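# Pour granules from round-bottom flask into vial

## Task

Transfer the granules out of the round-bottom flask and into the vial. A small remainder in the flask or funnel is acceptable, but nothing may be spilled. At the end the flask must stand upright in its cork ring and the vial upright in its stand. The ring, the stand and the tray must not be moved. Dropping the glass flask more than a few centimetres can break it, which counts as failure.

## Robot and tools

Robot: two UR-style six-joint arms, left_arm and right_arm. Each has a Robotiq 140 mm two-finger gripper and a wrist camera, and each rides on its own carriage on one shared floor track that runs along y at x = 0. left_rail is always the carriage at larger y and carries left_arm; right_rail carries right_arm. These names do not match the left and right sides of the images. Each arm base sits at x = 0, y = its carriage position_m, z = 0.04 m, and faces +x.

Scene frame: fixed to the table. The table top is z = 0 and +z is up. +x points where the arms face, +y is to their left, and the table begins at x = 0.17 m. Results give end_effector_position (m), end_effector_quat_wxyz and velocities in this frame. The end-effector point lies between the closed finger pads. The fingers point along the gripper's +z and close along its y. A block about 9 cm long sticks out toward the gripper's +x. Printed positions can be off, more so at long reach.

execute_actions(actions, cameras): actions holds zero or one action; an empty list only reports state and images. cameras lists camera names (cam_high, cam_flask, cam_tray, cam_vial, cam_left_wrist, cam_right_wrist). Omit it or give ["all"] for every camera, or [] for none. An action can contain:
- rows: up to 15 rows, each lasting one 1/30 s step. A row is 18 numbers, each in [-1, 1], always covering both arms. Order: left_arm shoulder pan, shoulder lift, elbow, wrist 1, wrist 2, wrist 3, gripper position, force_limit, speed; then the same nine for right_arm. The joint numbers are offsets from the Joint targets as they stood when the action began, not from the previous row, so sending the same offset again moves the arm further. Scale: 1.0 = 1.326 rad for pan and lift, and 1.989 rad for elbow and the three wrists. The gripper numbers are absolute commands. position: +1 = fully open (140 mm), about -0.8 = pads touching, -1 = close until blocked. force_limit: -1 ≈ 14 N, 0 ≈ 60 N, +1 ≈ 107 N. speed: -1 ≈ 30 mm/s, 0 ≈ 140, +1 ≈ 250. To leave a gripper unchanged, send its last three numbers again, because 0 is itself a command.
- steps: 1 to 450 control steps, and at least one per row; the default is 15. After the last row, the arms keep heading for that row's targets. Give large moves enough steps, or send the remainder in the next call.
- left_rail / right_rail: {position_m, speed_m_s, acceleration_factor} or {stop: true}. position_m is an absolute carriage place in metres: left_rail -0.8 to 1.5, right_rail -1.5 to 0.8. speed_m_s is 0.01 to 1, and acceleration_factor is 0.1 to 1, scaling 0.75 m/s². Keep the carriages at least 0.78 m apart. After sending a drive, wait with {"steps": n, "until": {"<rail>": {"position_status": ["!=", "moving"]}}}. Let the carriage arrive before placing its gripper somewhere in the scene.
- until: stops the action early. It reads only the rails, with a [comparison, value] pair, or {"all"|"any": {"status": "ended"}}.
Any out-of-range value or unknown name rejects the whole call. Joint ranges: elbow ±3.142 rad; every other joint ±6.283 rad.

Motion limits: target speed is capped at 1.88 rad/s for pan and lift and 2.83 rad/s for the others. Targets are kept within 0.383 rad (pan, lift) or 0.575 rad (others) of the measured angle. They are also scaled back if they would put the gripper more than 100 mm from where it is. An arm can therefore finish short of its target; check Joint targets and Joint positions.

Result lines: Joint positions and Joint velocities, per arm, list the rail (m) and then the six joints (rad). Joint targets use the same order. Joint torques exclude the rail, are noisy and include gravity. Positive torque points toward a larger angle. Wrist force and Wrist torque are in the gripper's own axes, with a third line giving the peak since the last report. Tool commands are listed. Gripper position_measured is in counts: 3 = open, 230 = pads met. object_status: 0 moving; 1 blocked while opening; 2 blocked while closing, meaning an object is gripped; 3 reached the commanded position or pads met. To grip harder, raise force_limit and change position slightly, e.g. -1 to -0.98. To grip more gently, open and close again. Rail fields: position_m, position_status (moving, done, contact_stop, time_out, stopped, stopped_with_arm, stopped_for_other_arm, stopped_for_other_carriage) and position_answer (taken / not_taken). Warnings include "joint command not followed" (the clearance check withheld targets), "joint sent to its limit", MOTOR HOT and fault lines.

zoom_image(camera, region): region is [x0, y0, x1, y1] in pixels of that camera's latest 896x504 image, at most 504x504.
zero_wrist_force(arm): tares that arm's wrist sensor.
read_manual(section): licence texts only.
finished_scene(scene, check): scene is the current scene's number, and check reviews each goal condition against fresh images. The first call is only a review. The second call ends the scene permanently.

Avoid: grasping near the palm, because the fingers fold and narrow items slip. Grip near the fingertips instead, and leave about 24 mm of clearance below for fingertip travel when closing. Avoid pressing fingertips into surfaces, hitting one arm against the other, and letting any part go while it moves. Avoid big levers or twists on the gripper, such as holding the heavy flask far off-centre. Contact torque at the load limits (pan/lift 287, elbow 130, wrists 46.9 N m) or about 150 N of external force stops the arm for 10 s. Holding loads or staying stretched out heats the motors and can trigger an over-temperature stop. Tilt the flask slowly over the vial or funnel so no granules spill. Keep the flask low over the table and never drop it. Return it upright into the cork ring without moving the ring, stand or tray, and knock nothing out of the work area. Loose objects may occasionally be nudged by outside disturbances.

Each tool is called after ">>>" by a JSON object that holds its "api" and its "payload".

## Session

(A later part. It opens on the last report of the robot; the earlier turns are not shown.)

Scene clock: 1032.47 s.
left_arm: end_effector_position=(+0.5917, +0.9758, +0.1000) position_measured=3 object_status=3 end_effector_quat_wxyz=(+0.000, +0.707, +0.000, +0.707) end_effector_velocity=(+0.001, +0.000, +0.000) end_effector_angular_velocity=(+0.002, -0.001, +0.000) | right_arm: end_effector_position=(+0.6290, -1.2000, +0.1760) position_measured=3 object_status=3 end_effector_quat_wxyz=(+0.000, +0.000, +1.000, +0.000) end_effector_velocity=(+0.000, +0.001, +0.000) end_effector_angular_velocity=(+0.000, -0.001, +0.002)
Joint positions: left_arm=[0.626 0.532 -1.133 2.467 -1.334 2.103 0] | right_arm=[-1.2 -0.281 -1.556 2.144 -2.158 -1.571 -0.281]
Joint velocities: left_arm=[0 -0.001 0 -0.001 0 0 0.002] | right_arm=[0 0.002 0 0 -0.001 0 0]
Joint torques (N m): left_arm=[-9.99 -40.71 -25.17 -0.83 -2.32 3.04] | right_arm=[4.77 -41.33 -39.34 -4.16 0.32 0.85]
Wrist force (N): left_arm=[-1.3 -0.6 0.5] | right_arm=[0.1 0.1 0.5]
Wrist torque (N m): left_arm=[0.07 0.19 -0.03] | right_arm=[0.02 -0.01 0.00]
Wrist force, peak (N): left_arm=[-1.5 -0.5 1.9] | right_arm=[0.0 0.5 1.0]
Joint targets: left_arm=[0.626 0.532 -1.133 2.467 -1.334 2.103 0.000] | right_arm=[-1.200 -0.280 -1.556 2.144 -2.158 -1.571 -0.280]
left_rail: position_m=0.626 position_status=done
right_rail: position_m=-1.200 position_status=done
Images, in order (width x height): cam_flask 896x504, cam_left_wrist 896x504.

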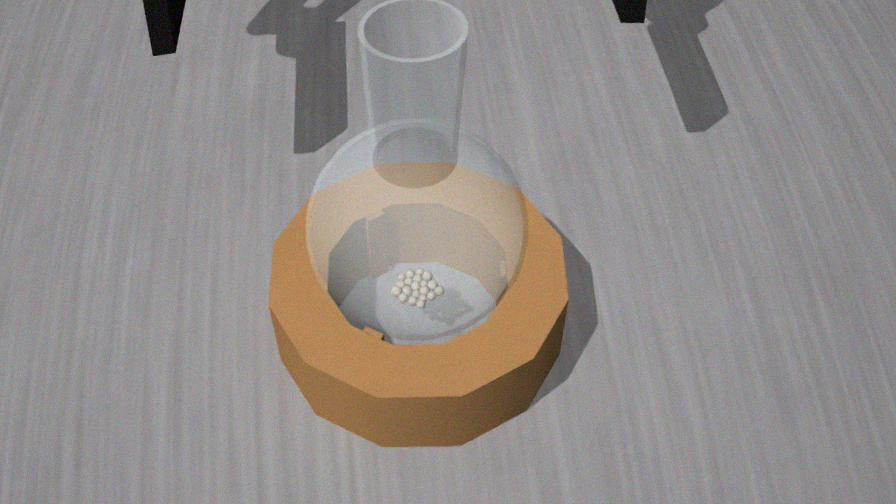

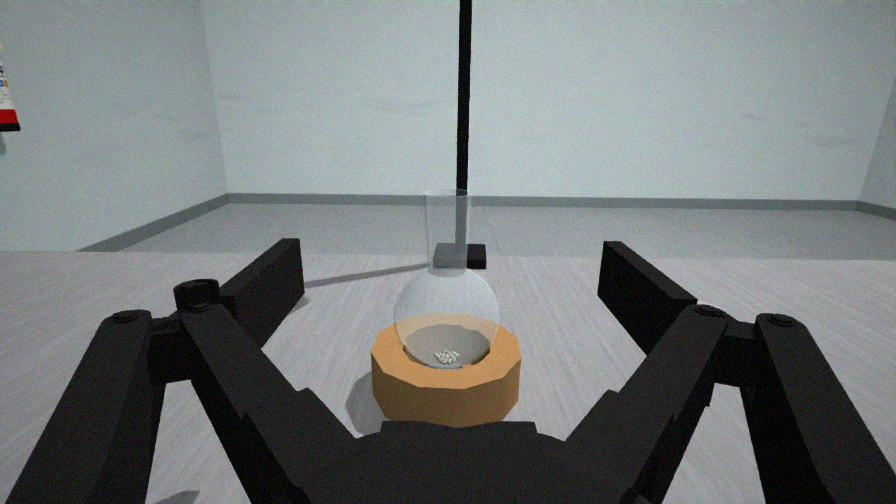

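>>> {"api": "execute_actions", "payload": {"actions": [{"rows":[[-0.00006,0.00003,-0.00004,0.00002,-0.00004,0,1,1,1,0,0,0,0,0,0,1,1,1],[-0.00041,0.00021,-0.00027,0.00013,-0.00027,0,1,1,1,0,0,0,0,0,0,1,1,1],[-0.00124,0.00063,-0.0008,0.00038,-0.00083,0,1,1,1,0,0,0,0,0,0,1,1,1],[-0.00261,0.00133,-0.00169,0.0008,-0.00174,0,1,1,1,0,0,0,0,0,0,1,1,1],[-0.0045,0.0023,-0.00291,0.00138,-0.003,0,1,1,1,0,0,0,0,0,0,1,1,1],[-0.0068,0.00347,-0.00441,0.00209,-0.00453,0,1,1,1,0,0,0,0,0,0,1,1,1],[-0.00938,0.00479,-0.00608,0.00288,-0.00625,0,1,1,1,0,0,0,0,0,0,1,1,1],[-0.01204,0.00615,-0.0078,0.00371,-0.00803,0,1,1,1,0,0,0,0,0,0,1,1,1],[-0.01462,0.00747,-0.00947,0.0045,-0.00975,0,1,1,1,0,0,0,0,0,0,1,1,1],[-0.01692,0.00864,-0.01097,0.00521,-0.01128,0,1,1,1,0,0,0,0,0,0,1,1,1],[-0.01881,0.00961,-0.01219,0.00579,-0.01254,0,1,1,1,0,0,0,0,0,0,1,1,1],[-0.02018,0.01031,-0.01308,0.00621,-0.01345,0,1,1,1,0,0,0,0,0,0,1,1,1],[-0.02101,0.01073,-0.01361,0.00646,-0.01401,0,1,1,1,0,0,0,0,0,0,1,1,1],[-0.02136,0.01091,-0.01384,0.00657,-0.01424,0,1,1,1,0,0,0,0,0,0,1,1,1],[-0.02142,0.01094,-0.01388,0.00659,-0.01428,0,1,1,1,0,0,0,0,0,0,1,1,1]],"steps":30}], "cameras": ["cam_flask", "cam_left_wrist"]}}

>>> {"api": "zoom_image", "payload": {"camera": "cam_left_wrist", "region": [280, 160, 620, 440]}}

>>> {"api": "zoom_image", "payload": {"camera": "cam_flask", "region": [180, 0, 680, 200]}}

Scene clock: 1126.47 s.
left_arm: end_effector_position=(+0.6150, +0.9759, +0.0980) position_measured=3 object_status=3 end_effector_quat_wxyz=(+0.000, +0.707, +0.000, +0.707) end_effector_velocity=(+0.000, +0.001, +0.000) end_effector_angular_velocity=(+0.000, +0.000, +0.002) | right_arm: end_effector_position=(+0.6290, -1.2000, +0.1760) position_measured=3 object_status=3 end_effector_quat_wxyz=(+0.000, +0.000, +1.000, +0.000) end_effector_velocity=(+0.000, -0.001, +0.000) end_effector_angular_velocity=(-0.001, +0.000, -0.001)
Joint positions: left_arm=[0.626 0.504 -1.118 2.439 -1.321 2.075 0] | right_arm=[-1.2 -0.281 -1.556 2.144 -2.158 -1.571 -0.281]
Joint velocities: left_arm=[0 0 0 0 0 -0.002 0] | right_arm=[0 -0.001 0.001 0 -0.001 -0.001 0]
Joint torques (N m): left_arm=[-11.92 -43.55 -24.65 -0.86 -2.45 3.07] | right_arm=[0.54 -44.87 -40.32 -4.4 0.51 1.25]
Wrist force (N): left_arm=[-1.3 -1.1 0.7] | right_arm=[-0.2 0.0 0.5]
Wrist torque (N m): left_arm=[-0.04 0.19 -0.02] | right_arm=[-0.01 0.05 0.00]
Wrist force, peak (N): left_arm=[-1.7 -0.9 1.0] | right_arm=[-0.5 0.6 0.8]
Joint targets: left_arm=[0.626 0.504 -1.118 2.439 -1.321 2.075 0.000] | right_arm=[-1.200 -0.280 -1.556 2.144 -2.158 -1.571 -0.280]
left_rail: position_m=0.626 position_status=done
right_rail: position_m=-1.200 position_status=done
Images, in order (width x height): cam_flask 896x504, cam_left_wrist 896x504.

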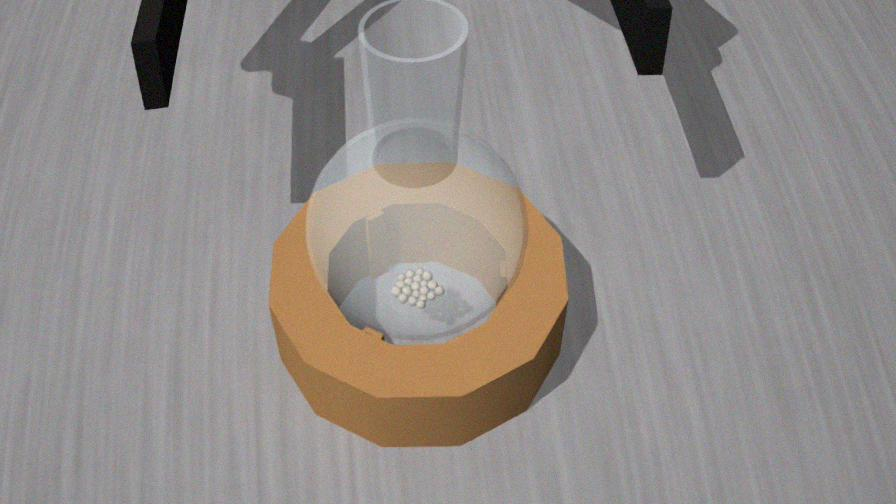

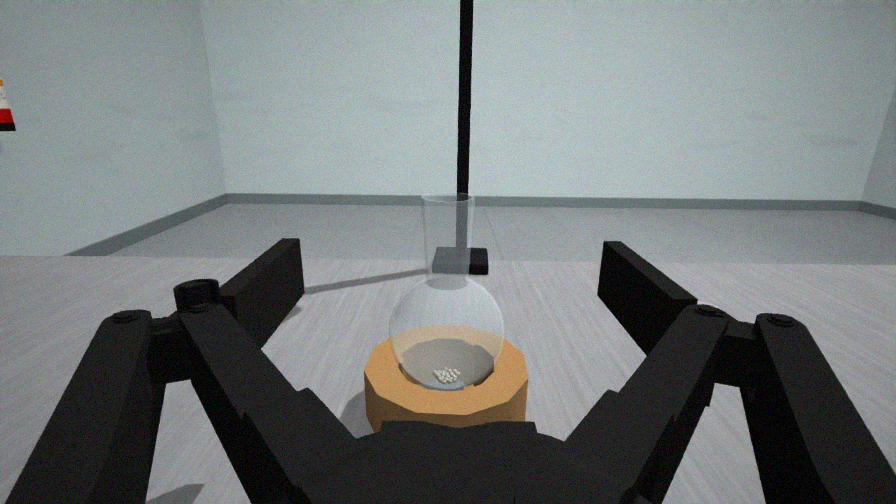

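Scaled by 1.482 from the camera's 896x504 image, which has a finer 1280x720 frame.

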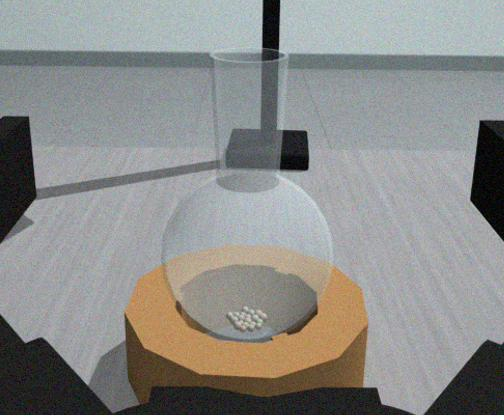

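Scaled by 1.008 from the camera's 896x504 image, which has a finer 1280x720 frame.

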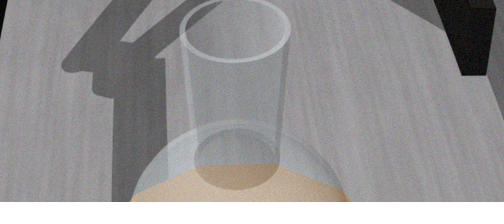

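>>> {"api": "execute_actions", "payload": {"actions": [{"left_rail":{"position_m":0.6275},"steps":30,"until":{"any":{"status":"ended"}}}], "cameras": []}}

>>> {"api": "execute_actions", "payload": {"actions": [{"rows":[[-0.00004,0.00001,-0.00003,0.00002,-0.00002,0,1,1,1,0,0,0,0,0,0,1,1,1],[-0.00025,0.00009,-0.00018,0.00012,-0.00017,0,1,1,1,0,0,0,0,0,0,1,1,1],[-0.00075,0.00028,-0.00054,0.00035,-0.0005,0,1,1,1,0,0,0,0,0,0,1,1,1],[-0.00158,0.00059,-0.00113,0.00074,-0.00105,0,1,1,1,0,0,0,0,0,0,1,1,1],[-0.00272,0.00102,-0.00195,0.00127,-0.00181,0,1,1,1,0,0,0,0,0,0,1,1,1],[-0.00412,0.00155,-0.00295,0.00192,-0.00274,0,1,1,1,0,0,0,0,0,0,1,1,1],[-0.00568,0.00213,-0.00407,0.00265,-0.00378,0,1,1,1,0,0,0,0,0,0,1,1,1],[-0.00729,0.00274,-0.00523,0.0034,-0.00486,0,1,1,1,0,0,0,0,0,0,1,1,1],[-0.00885,0.00333,-0.00634,0.00413,-0.0059,0,1,1,1,0,0,0,0,0,0,1,1,1],[-0.01025,0.00385,-0.00734,0.00478,-0.00683,0,1,1,1,0,0,0,0,0,0,1,1,1],[-0.01139,0.00428,-0.00816,0.00531,-0.00759,0,1,1,1,0,0,0,0,0,0,1,1,1],[-0.01222,0.00459,-0.00876,0.0057,-0.00814,0,1,1,1,0,0,0,0,0,0,1,1,1],[-0.01272,0.00478,-0.00912,0.00593,-0.00848,0,1,1,1,0,0,0,0,0,0,1,1,1],[-0.01293,0.00486,-0.00927,0.00603,-0.00862,0,1,1,1,0,0,0,0,0,0,1,1,1],[-0.01297,0.00488,-0.0093,0.00605,-0.00865,0,1,1,1,0,0,0,0,0,0,1,1,1]],"steps":30}], "cameras": ["cam_flask", "cam_left_wrist"]}}

>>> {"api": "zoom_image", "payload": {"camera": "cam_left_wrist", "region": [280, 160, 620, 440]}}

Scene clock: 1154.30 s.
left_arm: end_effector_position=(+0.6150, +0.9774, +0.0980) position_measured=3 object_status=3 end_effector_quat_wxyz=(+0.000, +0.707, +0.000, +0.707) end_effector_velocity=(+0.000, +0.000, +0.000) end_effector_angular_velocity=(+0.000, +0.000, -0.001) | right_arm: end_effector_position=(+0.6290, -1.2000, +0.1760) position_measured=3 object_status=3 end_effector_quat_wxyz=(+0.000, +0.000, +1.000, +0.000) end_effector_velocity=(+0.000, +0.001, +0.000) end_effector_angular_velocity=(+0.000, +0.000, +0.002)
Joint positions: left_arm=[0.627 0.504 -1.118 2.439 -1.321 2.075 0] | right_arm=[-1.2 -0.281 -1.556 2.144 -2.158 -1.571 -0.281]
Joint velocities: left_arm=[0 -0.001 0 0 0 0 0] | right_arm=[0 0.001 0 0 -0.001 0 0]
Joint torques (N m): left_arm=[-9.72 -44.54 -17.25 -2.01 -2.17 3.05] | right_arm=[4.52 -40.81 -40.03 -4.23 0.43 1.51]
Wrist force (N): left_arm=[-1.4 -1.1 0.6] | right_arm=[-0.2 0.1 0.4]
Wrist torque (N m): left_arm=[-0.05 0.22 -0.02] | right_arm=[0.02 0.06 0.01]
Wrist force, peak (N): left_arm=[-1.9 -0.7 0.8] | right_arm=[-0.2 0.7 0.7]
Joint targets: left_arm=[0.628 0.504 -1.118 2.439 -1.321 2.075 0.000] | right_arm=[-1.200 -0.280 -1.556 2.144 -2.158 -1.571 -0.280]
Tool commands: left_gripper/position=+1.0 left_gripper/force_limit=+1.0 left_gripper/speed=+1.0 right_gripper/position=+1.0 right_gripper/force_limit=+1.0 right_gripper/speed=+1.0
left_rail: position_m=0.627 position_status=done
right_rail: position_m=-1.200 position_status=done
No camera images: "cameras" was empty.

Scene clock: 1155.50 s.
left_arm: end_effector_position=(+0.6300, +0.9774, +0.0980) position_measured=3 object_status=3 end_effector_quat_wxyz=(+0.000, +0.707, +0.000, +0.707) end_effector_velocity=(+0.000, -0.001, +0.000) end_effector_angular_velocity=(+0.000, +0.001, -0.001) | right_arm: end_effector_position=(+0.6290, -1.2000, +0.1760) position_measured=3 object_status=3 end_effector_quat_wxyz=(+0.000, +0.000, +1.000, +0.000) end_effector_velocity=(+0.000, +0.001, +0.000) end_effector_angular_velocity=(+0.000, +0.001, +0.001)
Joint positions: left_arm=[0.628 0.486 -1.112 2.421 -1.309 2.057 0] | right_arm=[-1.2 -0.281 -1.556 2.144 -2.158 -1.571 -0.281]
Joint velocities: left_arm=[0 -0.001 0 0.001 0 0 0.001] | right_arm=[0 0.001 0.001 0 0.001 0 0]
Joint torques (N m): left_arm=[-10.47 -45.19 -25.43 -0.81 -2.48 3.06] | right_arm=[2.43 -44.42 -40.07 -4.38 -0.1 1.06]
Wrist force (N): left_arm=[-1.1 -0.7 0.7] | right_arm=[-0.3 0.0 0.3]
Wrist torque (N m): left_arm=[0.04 0.15 -0.02] | right_arm=[0.00 0.06 0.00]
Wrist force, peak (N): left_arm=[-1.5 -1.1 0.7] | right_arm=[-0.5 0.4 0.8]
Joint targets: left_arm=[0.628 0.486 -1.112 2.421 -1.309 2.057 0.000] | right_arm=[-1.200 -0.280 -1.556 2.144 -2.158 -1.571 -0.280]
left_rail: position_m=0.628 position_m_goal=0.627 position_status=done
right_rail: position_m=-1.200 position_status=done
Images, in order (width x height): cam_flask 896x504, cam_left_wrist 896x504.

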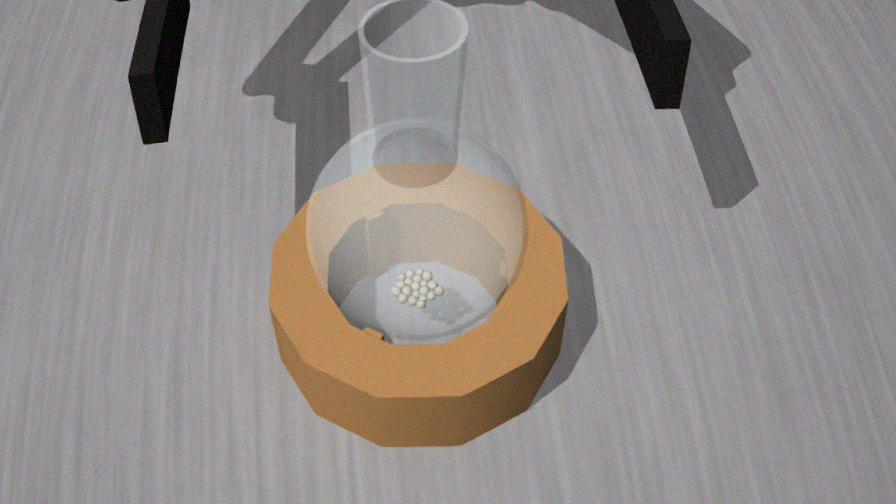

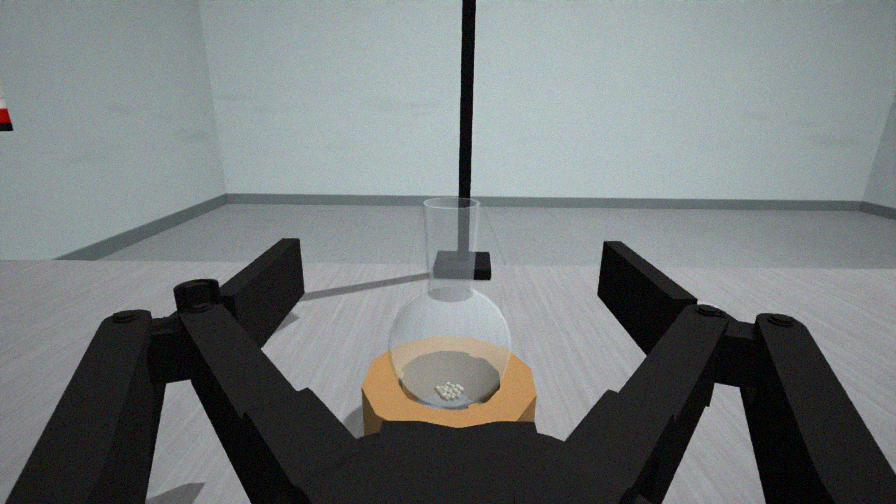

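Scaled by 1.482 from the camera's 896x504 image, which has a finer 1280x720 frame.

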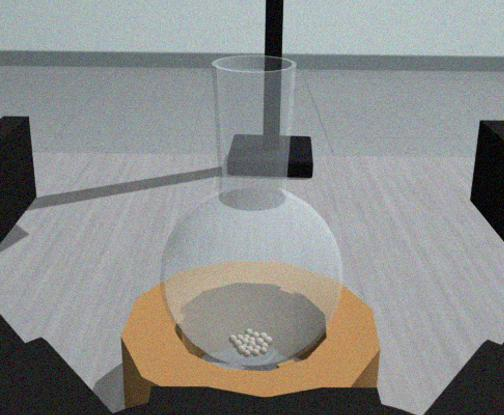

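>>> {"api": "execute_actions", "payload": {"actions": [{"rows":[[0.00007,-0.00003,0.00005,-0.00003,0.00004,0,1,1,1,0,0,0,0,0,0,1,1,1],[0.00042,-0.00016,0.0003,-0.0002,0.00028,0,1,1,1,0,0,0,0,0,0,1,1,1],[0.0011,-0.00041,0.00079,-0.00051,0.00073,0,1,1,1,0,0,0,0,0,0,1,1,1],[0.00194,-0.00073,0.00139,-0.0009,0.0013,0,1,1,1,0,0,0,0,0,0,1,1,1],[0.00273,-0.00103,0.00196,-0.00127,0.00182,0,1,1,1,0,0,0,0,0,0,1,1,1],[0.00326,-0.00122,0.00234,-0.00152,0.00218,0,1,1,1,0,0,0,0,0,0,1,1,1],[0.00346,-0.0013,0.00248,-0.00161,0.00231,0,1,1,1,0,0,0,0,0,0,1,1,1]],"steps":22}], "cameras": ["cam_flask", "cam_left_wrist"]}}

>>> {"api": "zoom_image", "payload": {"camera": "cam_left_wrist", "region": [280, 160, 620, 440]}}

Scene clock: 1236.20 s.
left_arm: end_effector_position=(+0.6260, +0.9775, +0.0980) position_measured=3 object_status=3 end_effector_quat_wxyz=(+0.000, +0.707, +0.000, +0.707) end_effector_velocity=(+0.000, +0.000, +0.000) end_effector_angular_velocity=(+0.002, +0.000, -0.001) | right_arm: end_effector_position=(+0.6290, -1.2000, +0.1760) position_measured=3 object_status=3 end_effector_quat_wxyz=(+0.000, +0.000, +1.000, +0.000) end_effector_velocity=(+0.000, +0.000, +0.000) end_effector_angular_velocity=(+0.000, +0.000, +0.000)
Joint positions: left_arm=[0.628 0.491 -1.113 2.426 -1.312 2.062 0] | right_arm=[-1.2 -0.281 -1.556 2.144 -2.158 -1.571 -0.281]
Joint velocities: left_arm=[0 0 0 0 0 0.001 0.002] | right_arm=[0 0 0 0 0 0 0]
Joint torques (N m): left_arm=[13.55 -69.05 -1.39 -4.54 2.53 2.96] | right_arm=[2.35 -43.91 -37.92 -4.65 0.08 1.14]
Wrist force (N): left_arm=[-1.3 -0.7 0.7] | right_arm=[-0.2 0.5 0.6]
Wrist torque (N m): left_arm=[0.04 0.21 -0.02] | right_arm=[0.12 0.06 0.00]
Wrist force, peak (N): left_arm=[-1.8 -0.8 0.6] | right_arm=[-0.3 -0.2 0.9]
Joint targets: left_arm=[0.628 0.491 -1.113 2.426 -1.312 2.062 0.000] | right_arm=[-1.200 -0.280 -1.556 2.144 -2.158 -1.571 -0.280]
left_rail: position_m=0.628 position_m_goal=0.627 position_status=done
right_rail: position_m=-1.200 position_status=done
Images, in order (width x height): cam_flask 896x504, cam_left_wrist 896x504.

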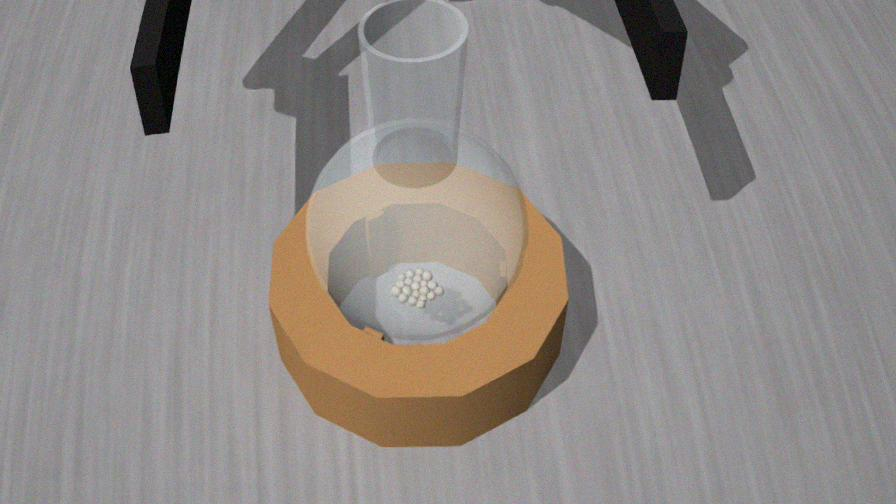

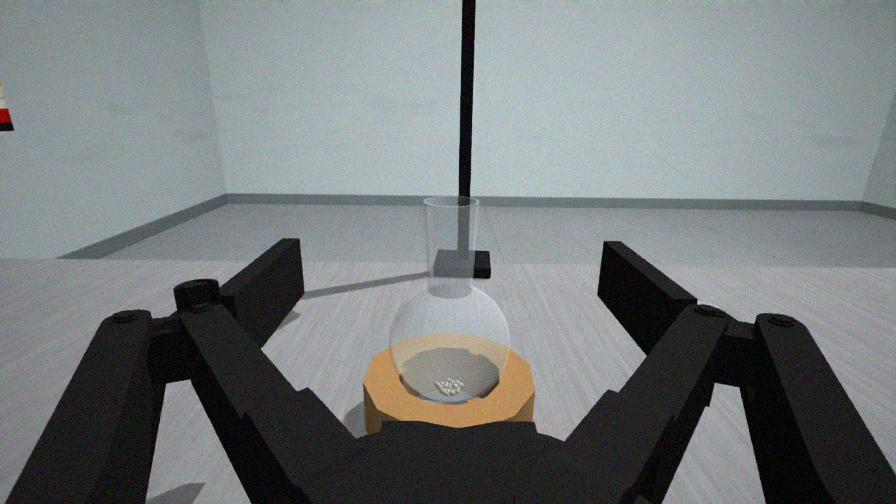

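Scaled by 1.482 from the camera's 896x504 image, which has a finer 1280x720 frame.

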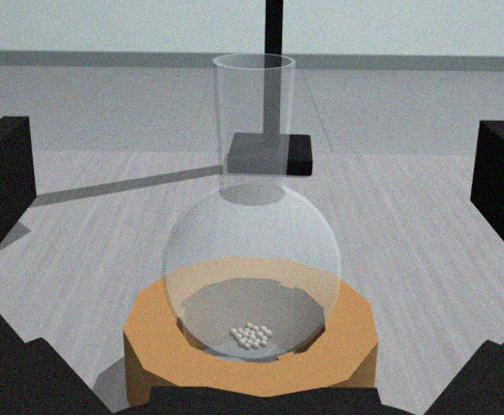

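>>> {"api": "execute_actions", "payload": {"actions": [{"rows":[[0,0,0,0,0,0,-1,-0.5,-0.8,0,0,0,0,0,0,1,1,1]],"steps":90}], "cameras": ["cam_flask", "cam_left_wrist"]}}

>>> {"api": "zoom_image", "payload": {"camera": "cam_left_wrist", "region": [280, 160, 620, 440]}}

Scene clock: 1244.93 s.
left_arm: end_effector_position=(+0.6260, +0.9775, +0.0980) position_measured=197 object_status=2 end_effector_quat_wxyz=(+0.000, +0.707, +0.000, +0.707) end_effector_velocity=(+0.000, +0.000, +0.000) end_effector_angular_velocity=(-0.003, +0.000, +0.000) | right_arm: end_effector_position=(+0.6290, -1.2000, +0.1760) position_measured=3 object_status=3 end_effector_quat_wxyz=(+0.000, +0.000, +1.000, +0.000) end_effector_velocity=(+0.000, +0.000, -0.001) end_effector_angular_velocity=(+0.001, +0.002, -0.001)
Joint positions: left_arm=[0.628 0.491 -1.113 2.426 -1.312 2.062 0] | right_arm=[-1.2 -0.281 -1.556 2.144 -2.158 -1.571 -0.281]
Joint velocities: left_arm=[0 0 0 0 0 0.001 -0.003] | right_arm=[0 -0.001 0.002 0 0.001 0 0]
Joint torques (N m): left_arm=[10.22 -67.85 -15.4 -2.69 2.19 2.95] | right_arm=[3.85 -44.46 -40.39 -4.15 0.25 1.23]
Wrist force (N): left_arm=[-1.0 -0.9 0.1] | right_arm=[-0.3 0.5 0.5]
Wrist torque (N m): left_arm=[0.07 0.08 -0.01] | right_arm=[0.11 0.07 0.01]
Wrist force, peak (N): left_arm=[-1.6 -1.5 0.4] | right_arm=[0.1 0.2 1.1]
Joint targets: left_arm=[0.628 0.491 -1.113 2.426 -1.312 2.062 0.000] | right_arm=[-1.200 -0.280 -1.556 2.144 -2.158 -1.571 -0.280]
left_rail: position_m=0.628 position_m_goal=0.627 position_status=done
right_rail: position_m=-1.200 position_status=done
Images, in order (width x height): cam_flask 896x504, cam_left_wrist 896x504.

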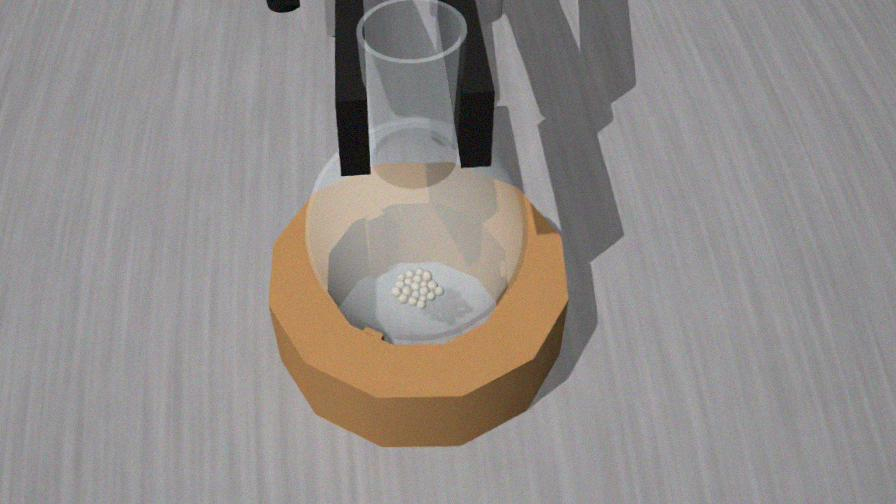

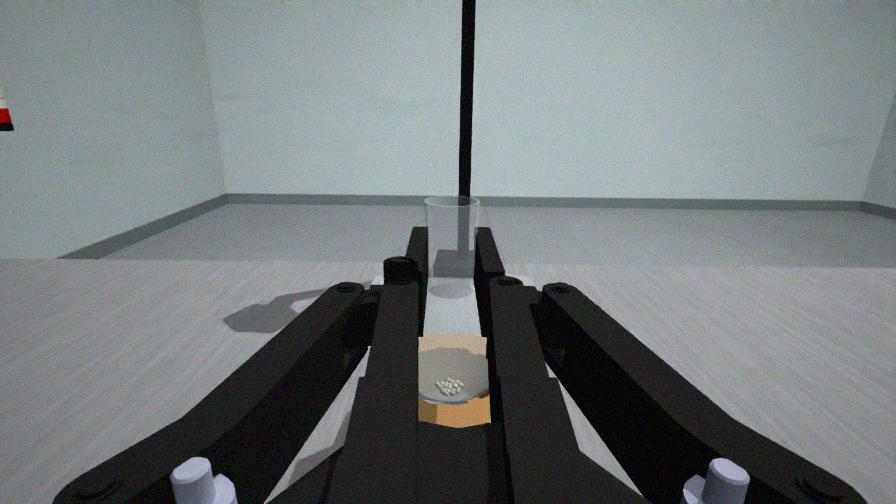

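Scaled by 1.482 from the camera's 896x504 image, which has a finer 1280x720 frame.

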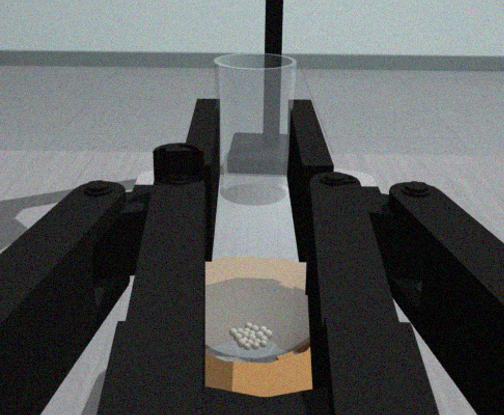

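>>> {"api": "execute_actions", "payload": {"actions": [{"rows":[[0,-0.00015,0,0.00011,0,0,-1,-0.5,-0.8,0,0,0,0,0,0,1,1,1],[0,-0.0011,-0.00002,0.00075,0,0,-1,-0.5,-0.8,0,0,0,0,0,0,1,1,1],[0,-0.00332,-0.00005,0.00227,0,0,-1,-0.5,-0.8,0,0,0,0,0,0,1,1,1],[0,-0.00699,-0.00011,0.00477,0,0,-1,-0.5,-0.8,0,0,0,0,0,0,1,1,1],[0,-0.01203,-0.00019,0.00822,0,0,-1,-0.5,-0.8,0,0,0,0,0,0,1,1,1],[0,-0.0182,-0.00029,0.01242,0,0,-1,-0.5,-0.8,0,0,0,0,0,0,1,1,1],[0,-0.02509,-0.0004,0.01713,0,0,-1,-0.5,-0.8,0,0,0,0,0,0,1,1,1],[0,-0.03224,-0.00052,0.02201,0,0,-1,-0.5,-0.8,0,0,0,0,0,0,1,1,1],[0,-0.03913,-0.00063,0.02672,0,0,-1,-0.5,-0.8,0,0,0,0,0,0,1,1,1],[0,-0.0453,-0.00073,0.03092,0,0,-1,-0.5,-0.8,0,0,0,0,0,0,1,1,1],[0,-0.05034,-0.00081,0.03437,0,0,-1,-0.5,-0.8,0,0,0,0,0,0,1,1,1],[0,-0.05401,-0.00087,0.03687,0,0,-1,-0.5,-0.8,0,0,0,0,0,0,1,1,1],[0,-0.05623,-0.0009,0.03839,0,0,-1,-0.5,-0.8,0,0,0,0,0,0,1,1,1],[0,-0.05718,-0.00092,0.03903,0,0,-1,-0.5,-0.8,0,0,0,0,0,0,1,1,1],[0,-0.05733,-0.00092,0.03914,0,0,-1,-0.5,-0.8,0,0,0,0,0,0,1,1,1]],"steps":30}], "cameras": ["cam_flask", "cam_left_wrist"]}}

Scene clock: 1292.77 s.
left_arm: end_effector_position=(+0.6260, +0.9775, +0.1299) position_measured=197 object_status=2 end_effector_quat_wxyz=(+0.000, +0.707, +0.000, +0.707) end_effector_velocity=(+0.000, -0.001, +0.000) end_effector_angular_velocity=(+0.000, +0.001, -0.001) | right_arm: end_effector_position=(+0.6290, -1.2000, +0.1760) position_measured=3 object_status=3 end_effector_quat_wxyz=(+0.000, +0.000, +1.000, +0.000) end_effector_velocity=(-0.001, +0.001, -0.001) end_effector_angular_velocity=(+0.001, +0.002, +0.000)
Joint positions: left_arm=[0.628 0.491 -1.189 2.424 -1.234 2.062 0] | right_arm=[-1.2 -0.281 -1.556 2.144 -2.158 -1.571 -0.281]
Joint velocities: left_arm=[0 0 -0.001 0.001 0.001 0 0] | right_arm=[0 0.001 0.001 0.001 0 0 0]
Joint torques (N m): left_arm=[5.97 -63.75 -27.85 -0.7 1.31 3.13] | right_arm=[4.74 -43.18 -40.97 -3.56 0.14 1.4]
Wrist force (N): left_arm=[-1.5 -0.6 0.3] | right_arm=[-0.3 0.1 0.4]
Wrist torque (N m): left_arm=[0.07 0.02 -0.03] | right_arm=[0.01 0.07 0.00]
Wrist force, peak (N): left_arm=[-2.9 -0.7 0.7] | right_arm=[-0.4 0.1 0.9]
Joint targets: left_arm=[0.628 0.491 -1.189 2.424 -1.234 2.062 0.000] | right_arm=[-1.200 -0.280 -1.556 2.144 -2.158 -1.571 -0.280]
left_rail: position_m=0.628 position_m_goal=0.627 position_status=done
right_rail: position_m=-1.200 position_status=done
Images, in order (width x height): cam_flask 896x504, cam_left_wrist 896x504.

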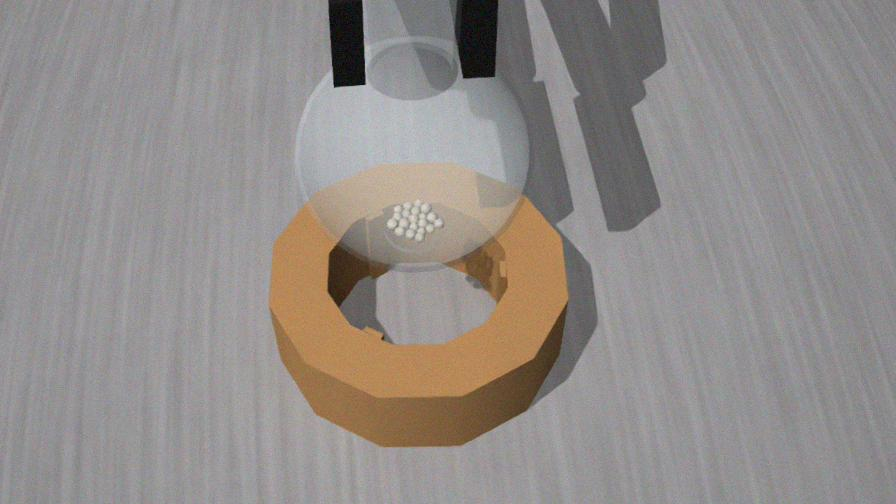

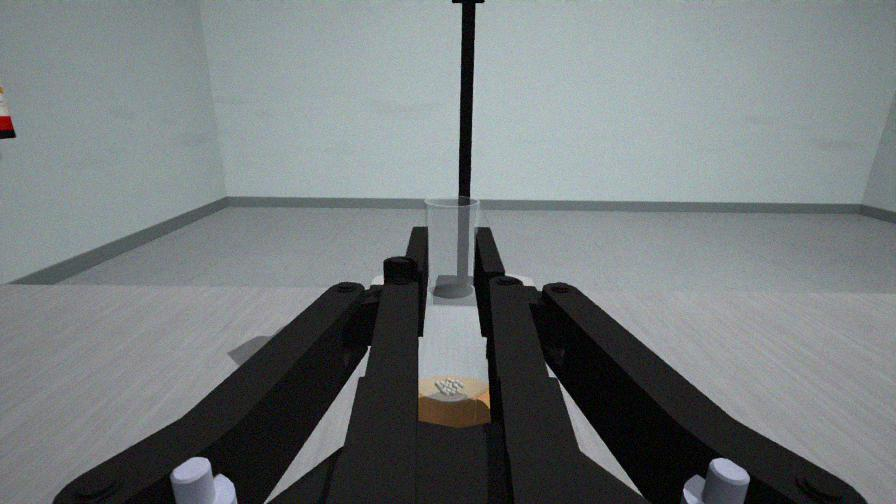

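>>> {"api": "execute_actions", "payload": {"actions": [{"rows":[[0.00013,-0.0004,0.00005,0.00021,0.00009,0,-1,-0.5,-0.8,0,0,0,0,0,0,1,1,1],[0.00092,-0.00285,0.00038,0.00152,0.00061,0,-1,-0.5,-0.8,0,0,0,0,0,0,1,1,1],[0.00278,-0.0086,0.00113,0.0046,0.00185,0,-1,-0.5,-0.8,0,0,0,0,0,0,1,1,1],[0.00585,-0.0181,0.00239,0.00968,0.0039,0,-1,-0.5,-0.8,0,0,0,0,0,0,1,1,1],[0.01007,-0.03116,0.00411,0.01667,0.00672,0,-1,-0.5,-0.8,0,0,0,0,0,0,1,1,1],[0.01523,-0.04712,0.00621,0.0252,0.01015,0,-1,-0.5,-0.8,0,0,0,0,0,0,1,1,1],[0.021,-0.06498,0.00857,0.03475,0.014,0,-1,-0.5,-0.8,0,0,0,0,0,0,1,1,1],[0.02698,-0.08348,0.01101,0.04464,0.01799,0,-1,-0.5,-0.8,0,0,0,0,0,0,1,1,1],[0.03276,-0.10134,0.01336,0.0542,0.02184,0,-1,-0.5,-0.8,0,0,0,0,0,0,1,1,1],[0.03792,-0.1173,0.01547,0.06273,0.02528,0,-1,-0.5,-0.8,0,0,0,0,0,0,1,1,1],[0.04214,-0.13036,0.01719,0.06972,0.02809,0,-1,-0.5,-0.8,0,0,0,0,0,0,1,1,1],[0.04521,-0.13986,0.01844,0.0748,0.03014,0,-1,-0.5,-0.8,0,0,0,0,0,0,1,1,1],[0.04707,-0.14561,0.0192,0.07787,0.03138,0,-1,-0.5,-0.8,0,0,0,0,0,0,1,1,1],[0.04786,-0.14806,0.01952,0.07918,0.03191,0,-1,-0.5,-0.8,0,0,0,0,0,0,1,1,1],[0.04799,-0.14846,0.01958,0.0794,0.03199,0,-1,-0.5,-0.8,0,0,0,0,0,0,1,1,1]],"steps":34}], "cameras": ["cam_flask", "cam_left_wrist"]}}

Scene clock: 1433.13 s.
left_arm: end_effector_position=(+0.5750, +0.9775, +0.1999) position_measured=197 object_status=2 end_effector_quat_wxyz=(+0.000, +0.707, +0.000, +0.707) end_effector_velocity=(+0.000, +0.000, +0.001) end_effector_angular_velocity=(+0.000, -0.001, +0.000) | right_arm: end_effector_position=(+0.6290, -1.2000, +0.1760) position_measured=3 object_status=3 end_effector_quat_wxyz=(+0.000, +0.000, +1.000, +0.000) end_effector_velocity=(+0.000, +0.000, +0.001) end_effector_angular_velocity=(+0.000, -0.001, +0.001)
Joint positions: left_arm=[0.628 0.555 -1.386 2.463 -1.076 2.126 0] | right_arm=[-1.2 -0.281 -1.556 2.144 -2.158 -1.571 -0.281]
Joint velocities: left_arm=[0 0 -0.001 -0.001 0 0 -0.001] | right_arm=[0 0.001 -0.001 0 0 0 0]
Joint torques (N m): left_arm=[12.47 -55.19 -11.06 -0.57 2.54 2.93] | right_arm=[4.15 -41.34 -40.55 -3.5 0.24 1.42]
Wrist force (N): left_arm=[-2.1 -1.0 0.2] | right_arm=[-0.3 0.2 0.8]
Wrist torque (N m): left_arm=[-0.01 0.16 -0.04] | right_arm=[0.04 0.07 0.00]
Wrist force, peak (N): left_arm=[-3.7 -1.0 1.9] | right_arm=[-0.4 0.7 0.8]
Joint targets: left_arm=[0.628 0.555 -1.386 2.463 -1.076 2.126 0.000] | right_arm=[-1.200 -0.280 -1.556 2.144 -2.158 -1.571 -0.280]
left_rail: position_m=0.628 position_m_goal=0.627 position_status=done
right_rail: position_m=-1.200 position_status=done
Images, in order (width x height): cam_flask 896x504, cam_left_wrist 896x504.

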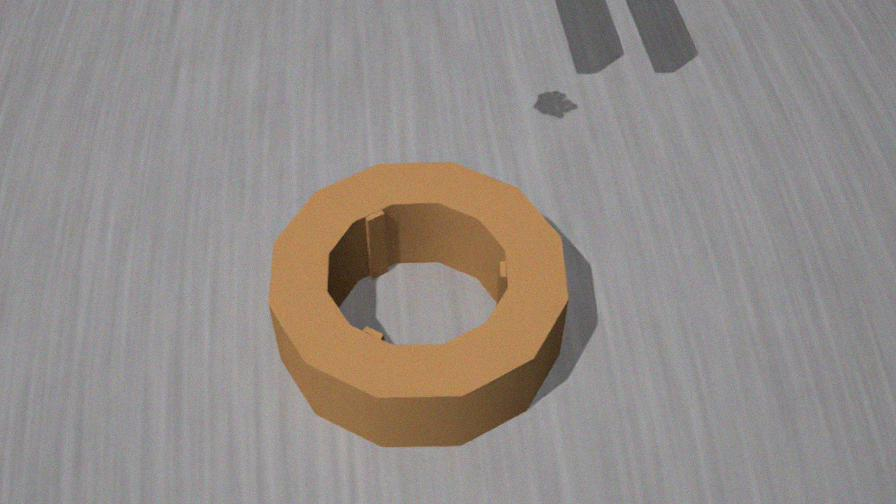

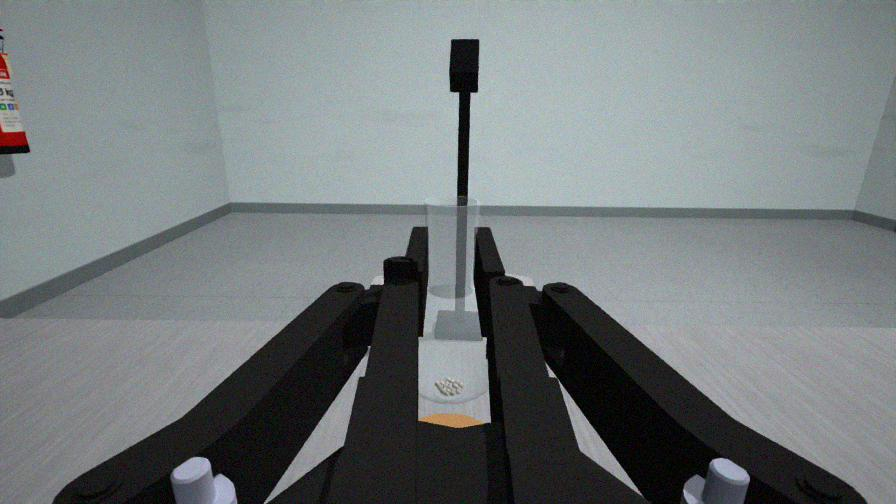

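>>> {"api": "execute_actions", "payload": {"actions": [{"left_rail":{"position_m":-0.02},"steps":150,"until":{"any":{"status":"ended"}}}], "cameras": ["cam_high", "cam_tray", "cam_vial", "cam_left_wrist"]}}

Scene clock: 1439.97 s.
left_arm: end_effector_position=(+0.5750, +0.3301, +0.2000) position_measured=197 object_status=2 end_effector_quat_wxyz=(+0.000, +0.707, +0.000, +0.707) end_effector_velocity=(+0.000, -0.002, +0.000) end_effector_angular_velocity=(+0.001, +0.000, +0.000) | right_arm: end_effector_position=(+0.6290, -1.2000, +0.1760) position_measured=3 object_status=3 end_effector_quat_wxyz=(+0.000, +0.000, +1.000, +0.000) end_effector_velocity=(-0.001, +0.001, +0.000) end_effector_angular_velocity=(+0.000, +0.001, +0.001)
Joint positions: left_arm=[-0.02 0.555 -1.386 2.463 -1.076 2.126 0] | right_arm=[-1.2 -0.281 -1.556 2.144 -2.158 -1.571 -0.281]
Joint velocities: left_arm=[-0.002 0 0 0 0 0.001 0.001] | right_arm=[0 0.001 -0.001 0.001 0.002 0 0]
Joint torques (N m): left_arm=[8.32 -49.22 -25.44 -3.67 2.3 2.98] | right_arm=[3.87 -42.31 -40.82 -3.5 -0.07 1.55]
Wrist force (N): left_arm=[-1.9 -0.9 0.6] | right_arm=[0.0 0.0 0.5]
Wrist torque (N m): left_arm=[0.01 0.13 -0.04] | right_arm=[0.01 0.00 0.01]
Wrist force, peak (N): left_arm=[-1.8 -2.9 0.9] | right_arm=[-0.2 0.4 1.0]
Joint targets: left_arm=[-0.020 0.555 -1.386 2.463 -1.076 2.126 0.000] | right_arm=[-1.200 -0.280 -1.556 2.144 -2.158 -1.571 -0.280]
Tool commands: left_gripper/position=-1.0 left_gripper/force_limit=-0.5 left_gripper/speed=-0.8 right_gripper/position=+1.0 right_gripper/force_limit=+1.0 right_gripper/speed=+1.0
left_rail: position_m=-0.020 position_status=done
right_rail: position_m=-1.200 position_status=done
Images, in order (width x height): cam_high 896x504, cam_tray 896x504, cam_vial 896x504, cam_left_wrist 896x504.

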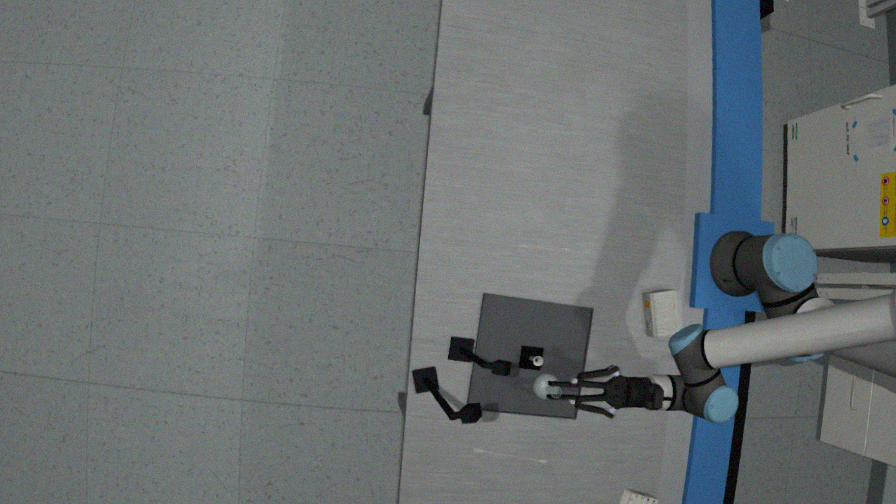

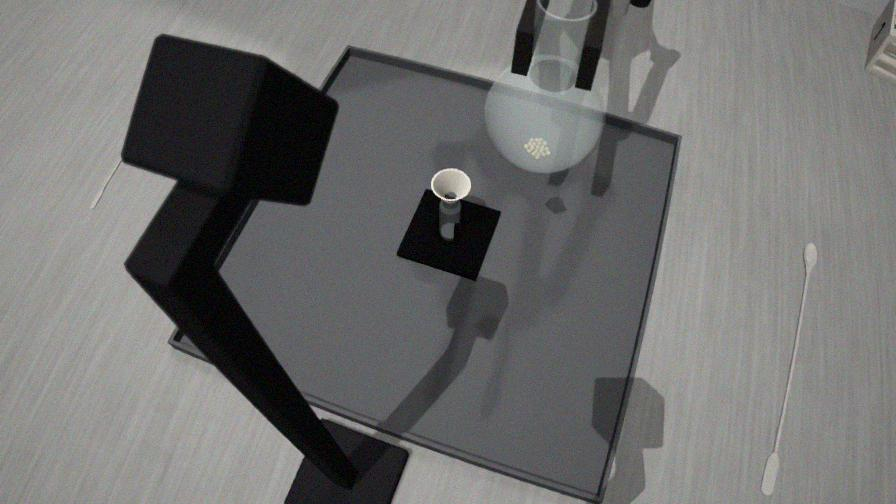

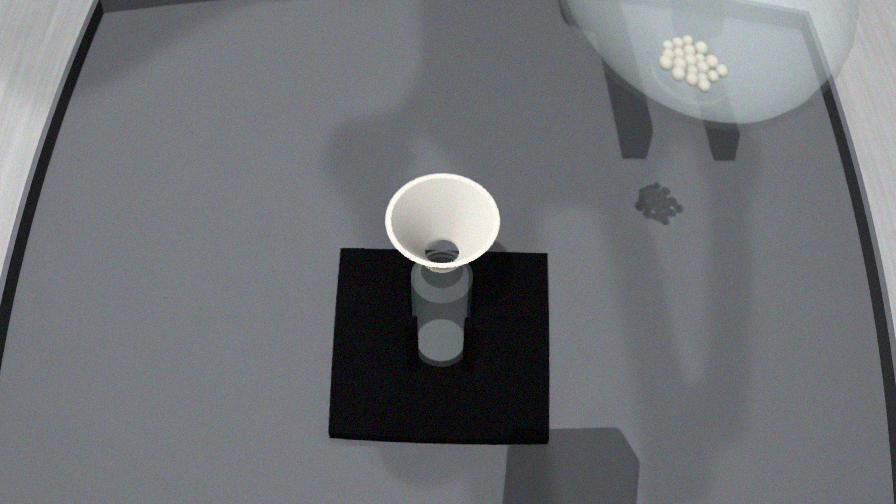

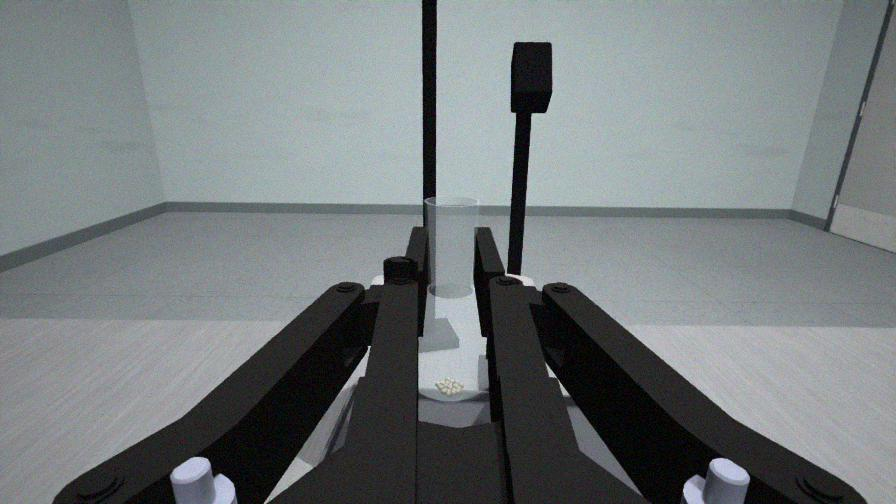

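>>> {"api": "zoom_image", "payload": {"camera": "cam_high", "region": [460, 280, 700, 430]}}

>>> {"api": "zoom_image", "payload": {"camera": "cam_vial", "region": [330, 150, 580, 450]}}

>>> {"api": "zoom_image", "payload": {"camera": "cam_tray", "region": [380, 100, 620, 300]}}

Scaled by 2.100 from the camera's 896x504 image, which has a finer 1280x720 frame.

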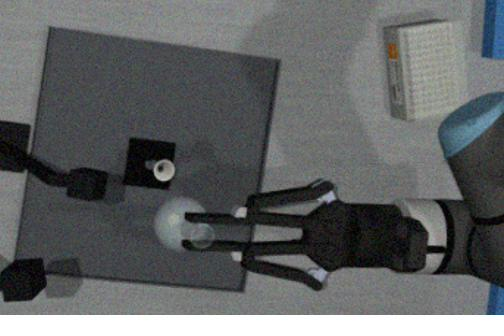

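Scaled by 1.680 from the camera's 896x504 image, which has a finer 1280x720 frame.

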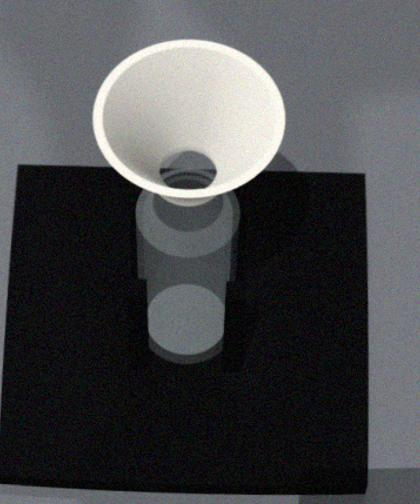

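Scaled by 2.100 from the camera's 896x504 image, which has a finer 1280x720 frame.

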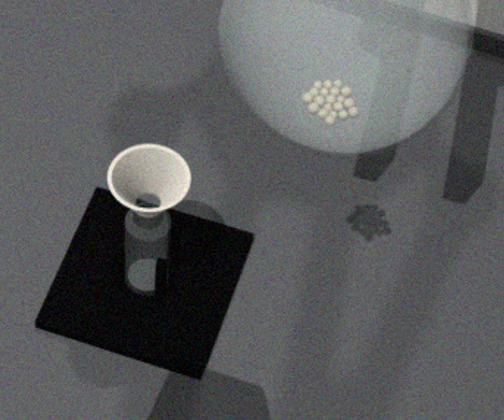

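>>> {"api": "execute_actions", "payload": {"actions": [{"rows":[[0,0,0,0,0,-0.00095,-1,-0.5,-0.8,0,0,0,0,0,0,1,1,1],[0,0,0,0,0,-0.00674,-1,-0.5,-0.8,0,0,0,0,0,0,1,1,1],[0,0,0,0,0,-0.02032,-1,-0.5,-0.8,0,0,0,0,0,0,1,1,1],[0,0,0,0,0,-0.04279,-1,-0.5,-0.8,0,0,0,0,0,0,1,1,1],[0,0,0,0,0,-0.07368,-1,-0.5,-0.8,0,0,0,0,0,0,1,1,1],[0,0,0,0,0,-0.11141,-1,-0.5,-0.8,0,0,0,0,0,0,1,1,1],[0,0,0,0,0,-0.15363,-1,-0.5,-0.8,0,0,0,0,0,0,1,1,1],[0,0,0,0,0,-0.19737,-1,-0.5,-0.8,0,0,0,0,0,0,1,1,1],[0,0,0,0,0,-0.2396,-1,-0.5,-0.8,0,0,0,0,0,0,1,1,1],[0,0,0,0,0,-0.27733,-1,-0.5,-0.8,0,0,0,0,0,0,1,1,1],[0,0,0,0,0,-0.30822,-1,-0.5,-0.8,0,0,0,0,0,0,1,1,1],[0,0,0,0,0,-0.33068,-1,-0.5,-0.8,0,0,0,0,0,0,1,1,1],[0,0,0,0,0,-0.34427,-1,-0.5,-0.8,0,0,0,0,0,0,1,1,1],[0,0,0,0,0,-0.35005,-1,-0.5,-0.8,0,0,0,0,0,0,1,1,1],[0,0,0,0,0,-0.351,-1,-0.5,-0.8,0,0,0,0,0,0,1,1,1]],"steps":32}], "cameras": ["cam_tray", "cam_left_wrist"]}}

Scene clock: 1553.97 s.
left_arm: end_effector_position=(+0.5750, +0.3300, +0.2000) position_measured=197 object_status=2 end_effector_quat_wxyz=(+0.242, +0.665, +0.242, +0.664) end_effector_velocity=(+0.000, +0.001, +0.000) end_effector_angular_velocity=(-0.003, +0.000, +0.001) | right_arm: end_effector_position=(+0.6290, -1.2000, +0.1760) position_measured=3 object_status=3 end_effector_quat_wxyz=(+0.000, +0.000, +1.000, +0.000) end_effector_velocity=(-0.001, +0.000, -0.002) end_effector_angular_velocity=(+0.001, +0.003, +0.000)
Joint positions: left_arm=[-0.02 0.555 -1.386 2.463 -1.076 2.126 -0.698] | right_arm=[-1.2 -0.281 -1.556 2.144 -2.158 -1.571 -0.281]
Joint velocities: left_arm=[0 0.001 0 0 0 -0.001 -0.003] | right_arm=[0 0 0.002 0.001 0 0.001 0]
Joint torques (N m): left_arm=[-7.65 -39.51 -30.86 -4.18 -0.06 -2.28] | right_arm=[5.49 -40.33 -39.51 -3.19 0.4 1.66]
Wrist force (N): left_arm=[-1.5 -0.5 0.3] | right_arm=[-0.1 0.4 0.5]
Wrist torque (N m): left_arm=[0.18 0.12 -0.04] | right_arm=[0.08 0.02 0.00]
Wrist force, peak (N): left_arm=[-2.6 -1.0 0.5] | right_arm=[-0.1 0.7 1.0]
Joint targets: left_arm=[-0.020 0.555 -1.386 2.463 -1.076 2.126 -0.698] | right_arm=[-1.200 -0.280 -1.556 2.144 -2.158 -1.571 -0.280]
left_rail: position_m=-0.020 position_status=done
right_rail: position_m=-1.200 position_status=done
Images, in order (width x height): cam_tray 896x504, cam_left_wrist 896x504.

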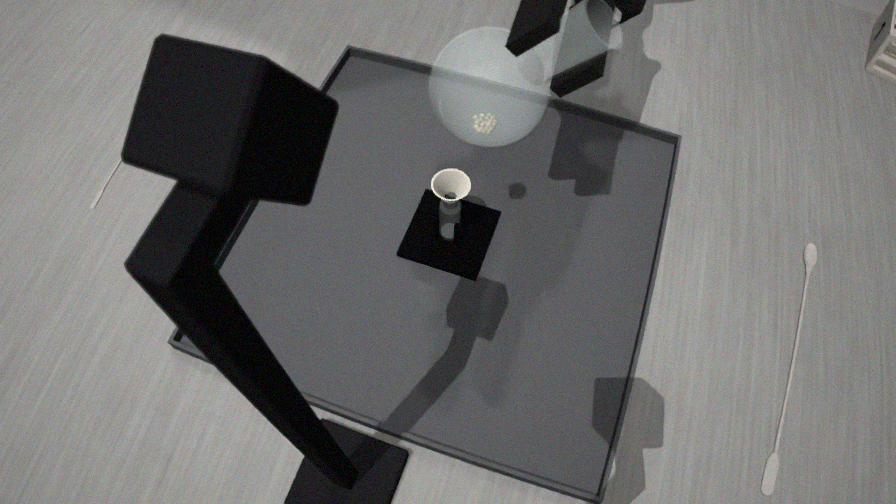

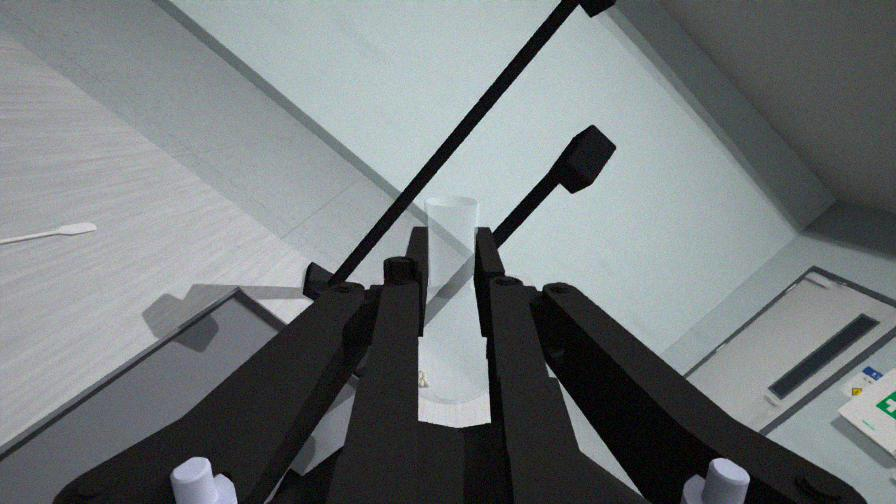

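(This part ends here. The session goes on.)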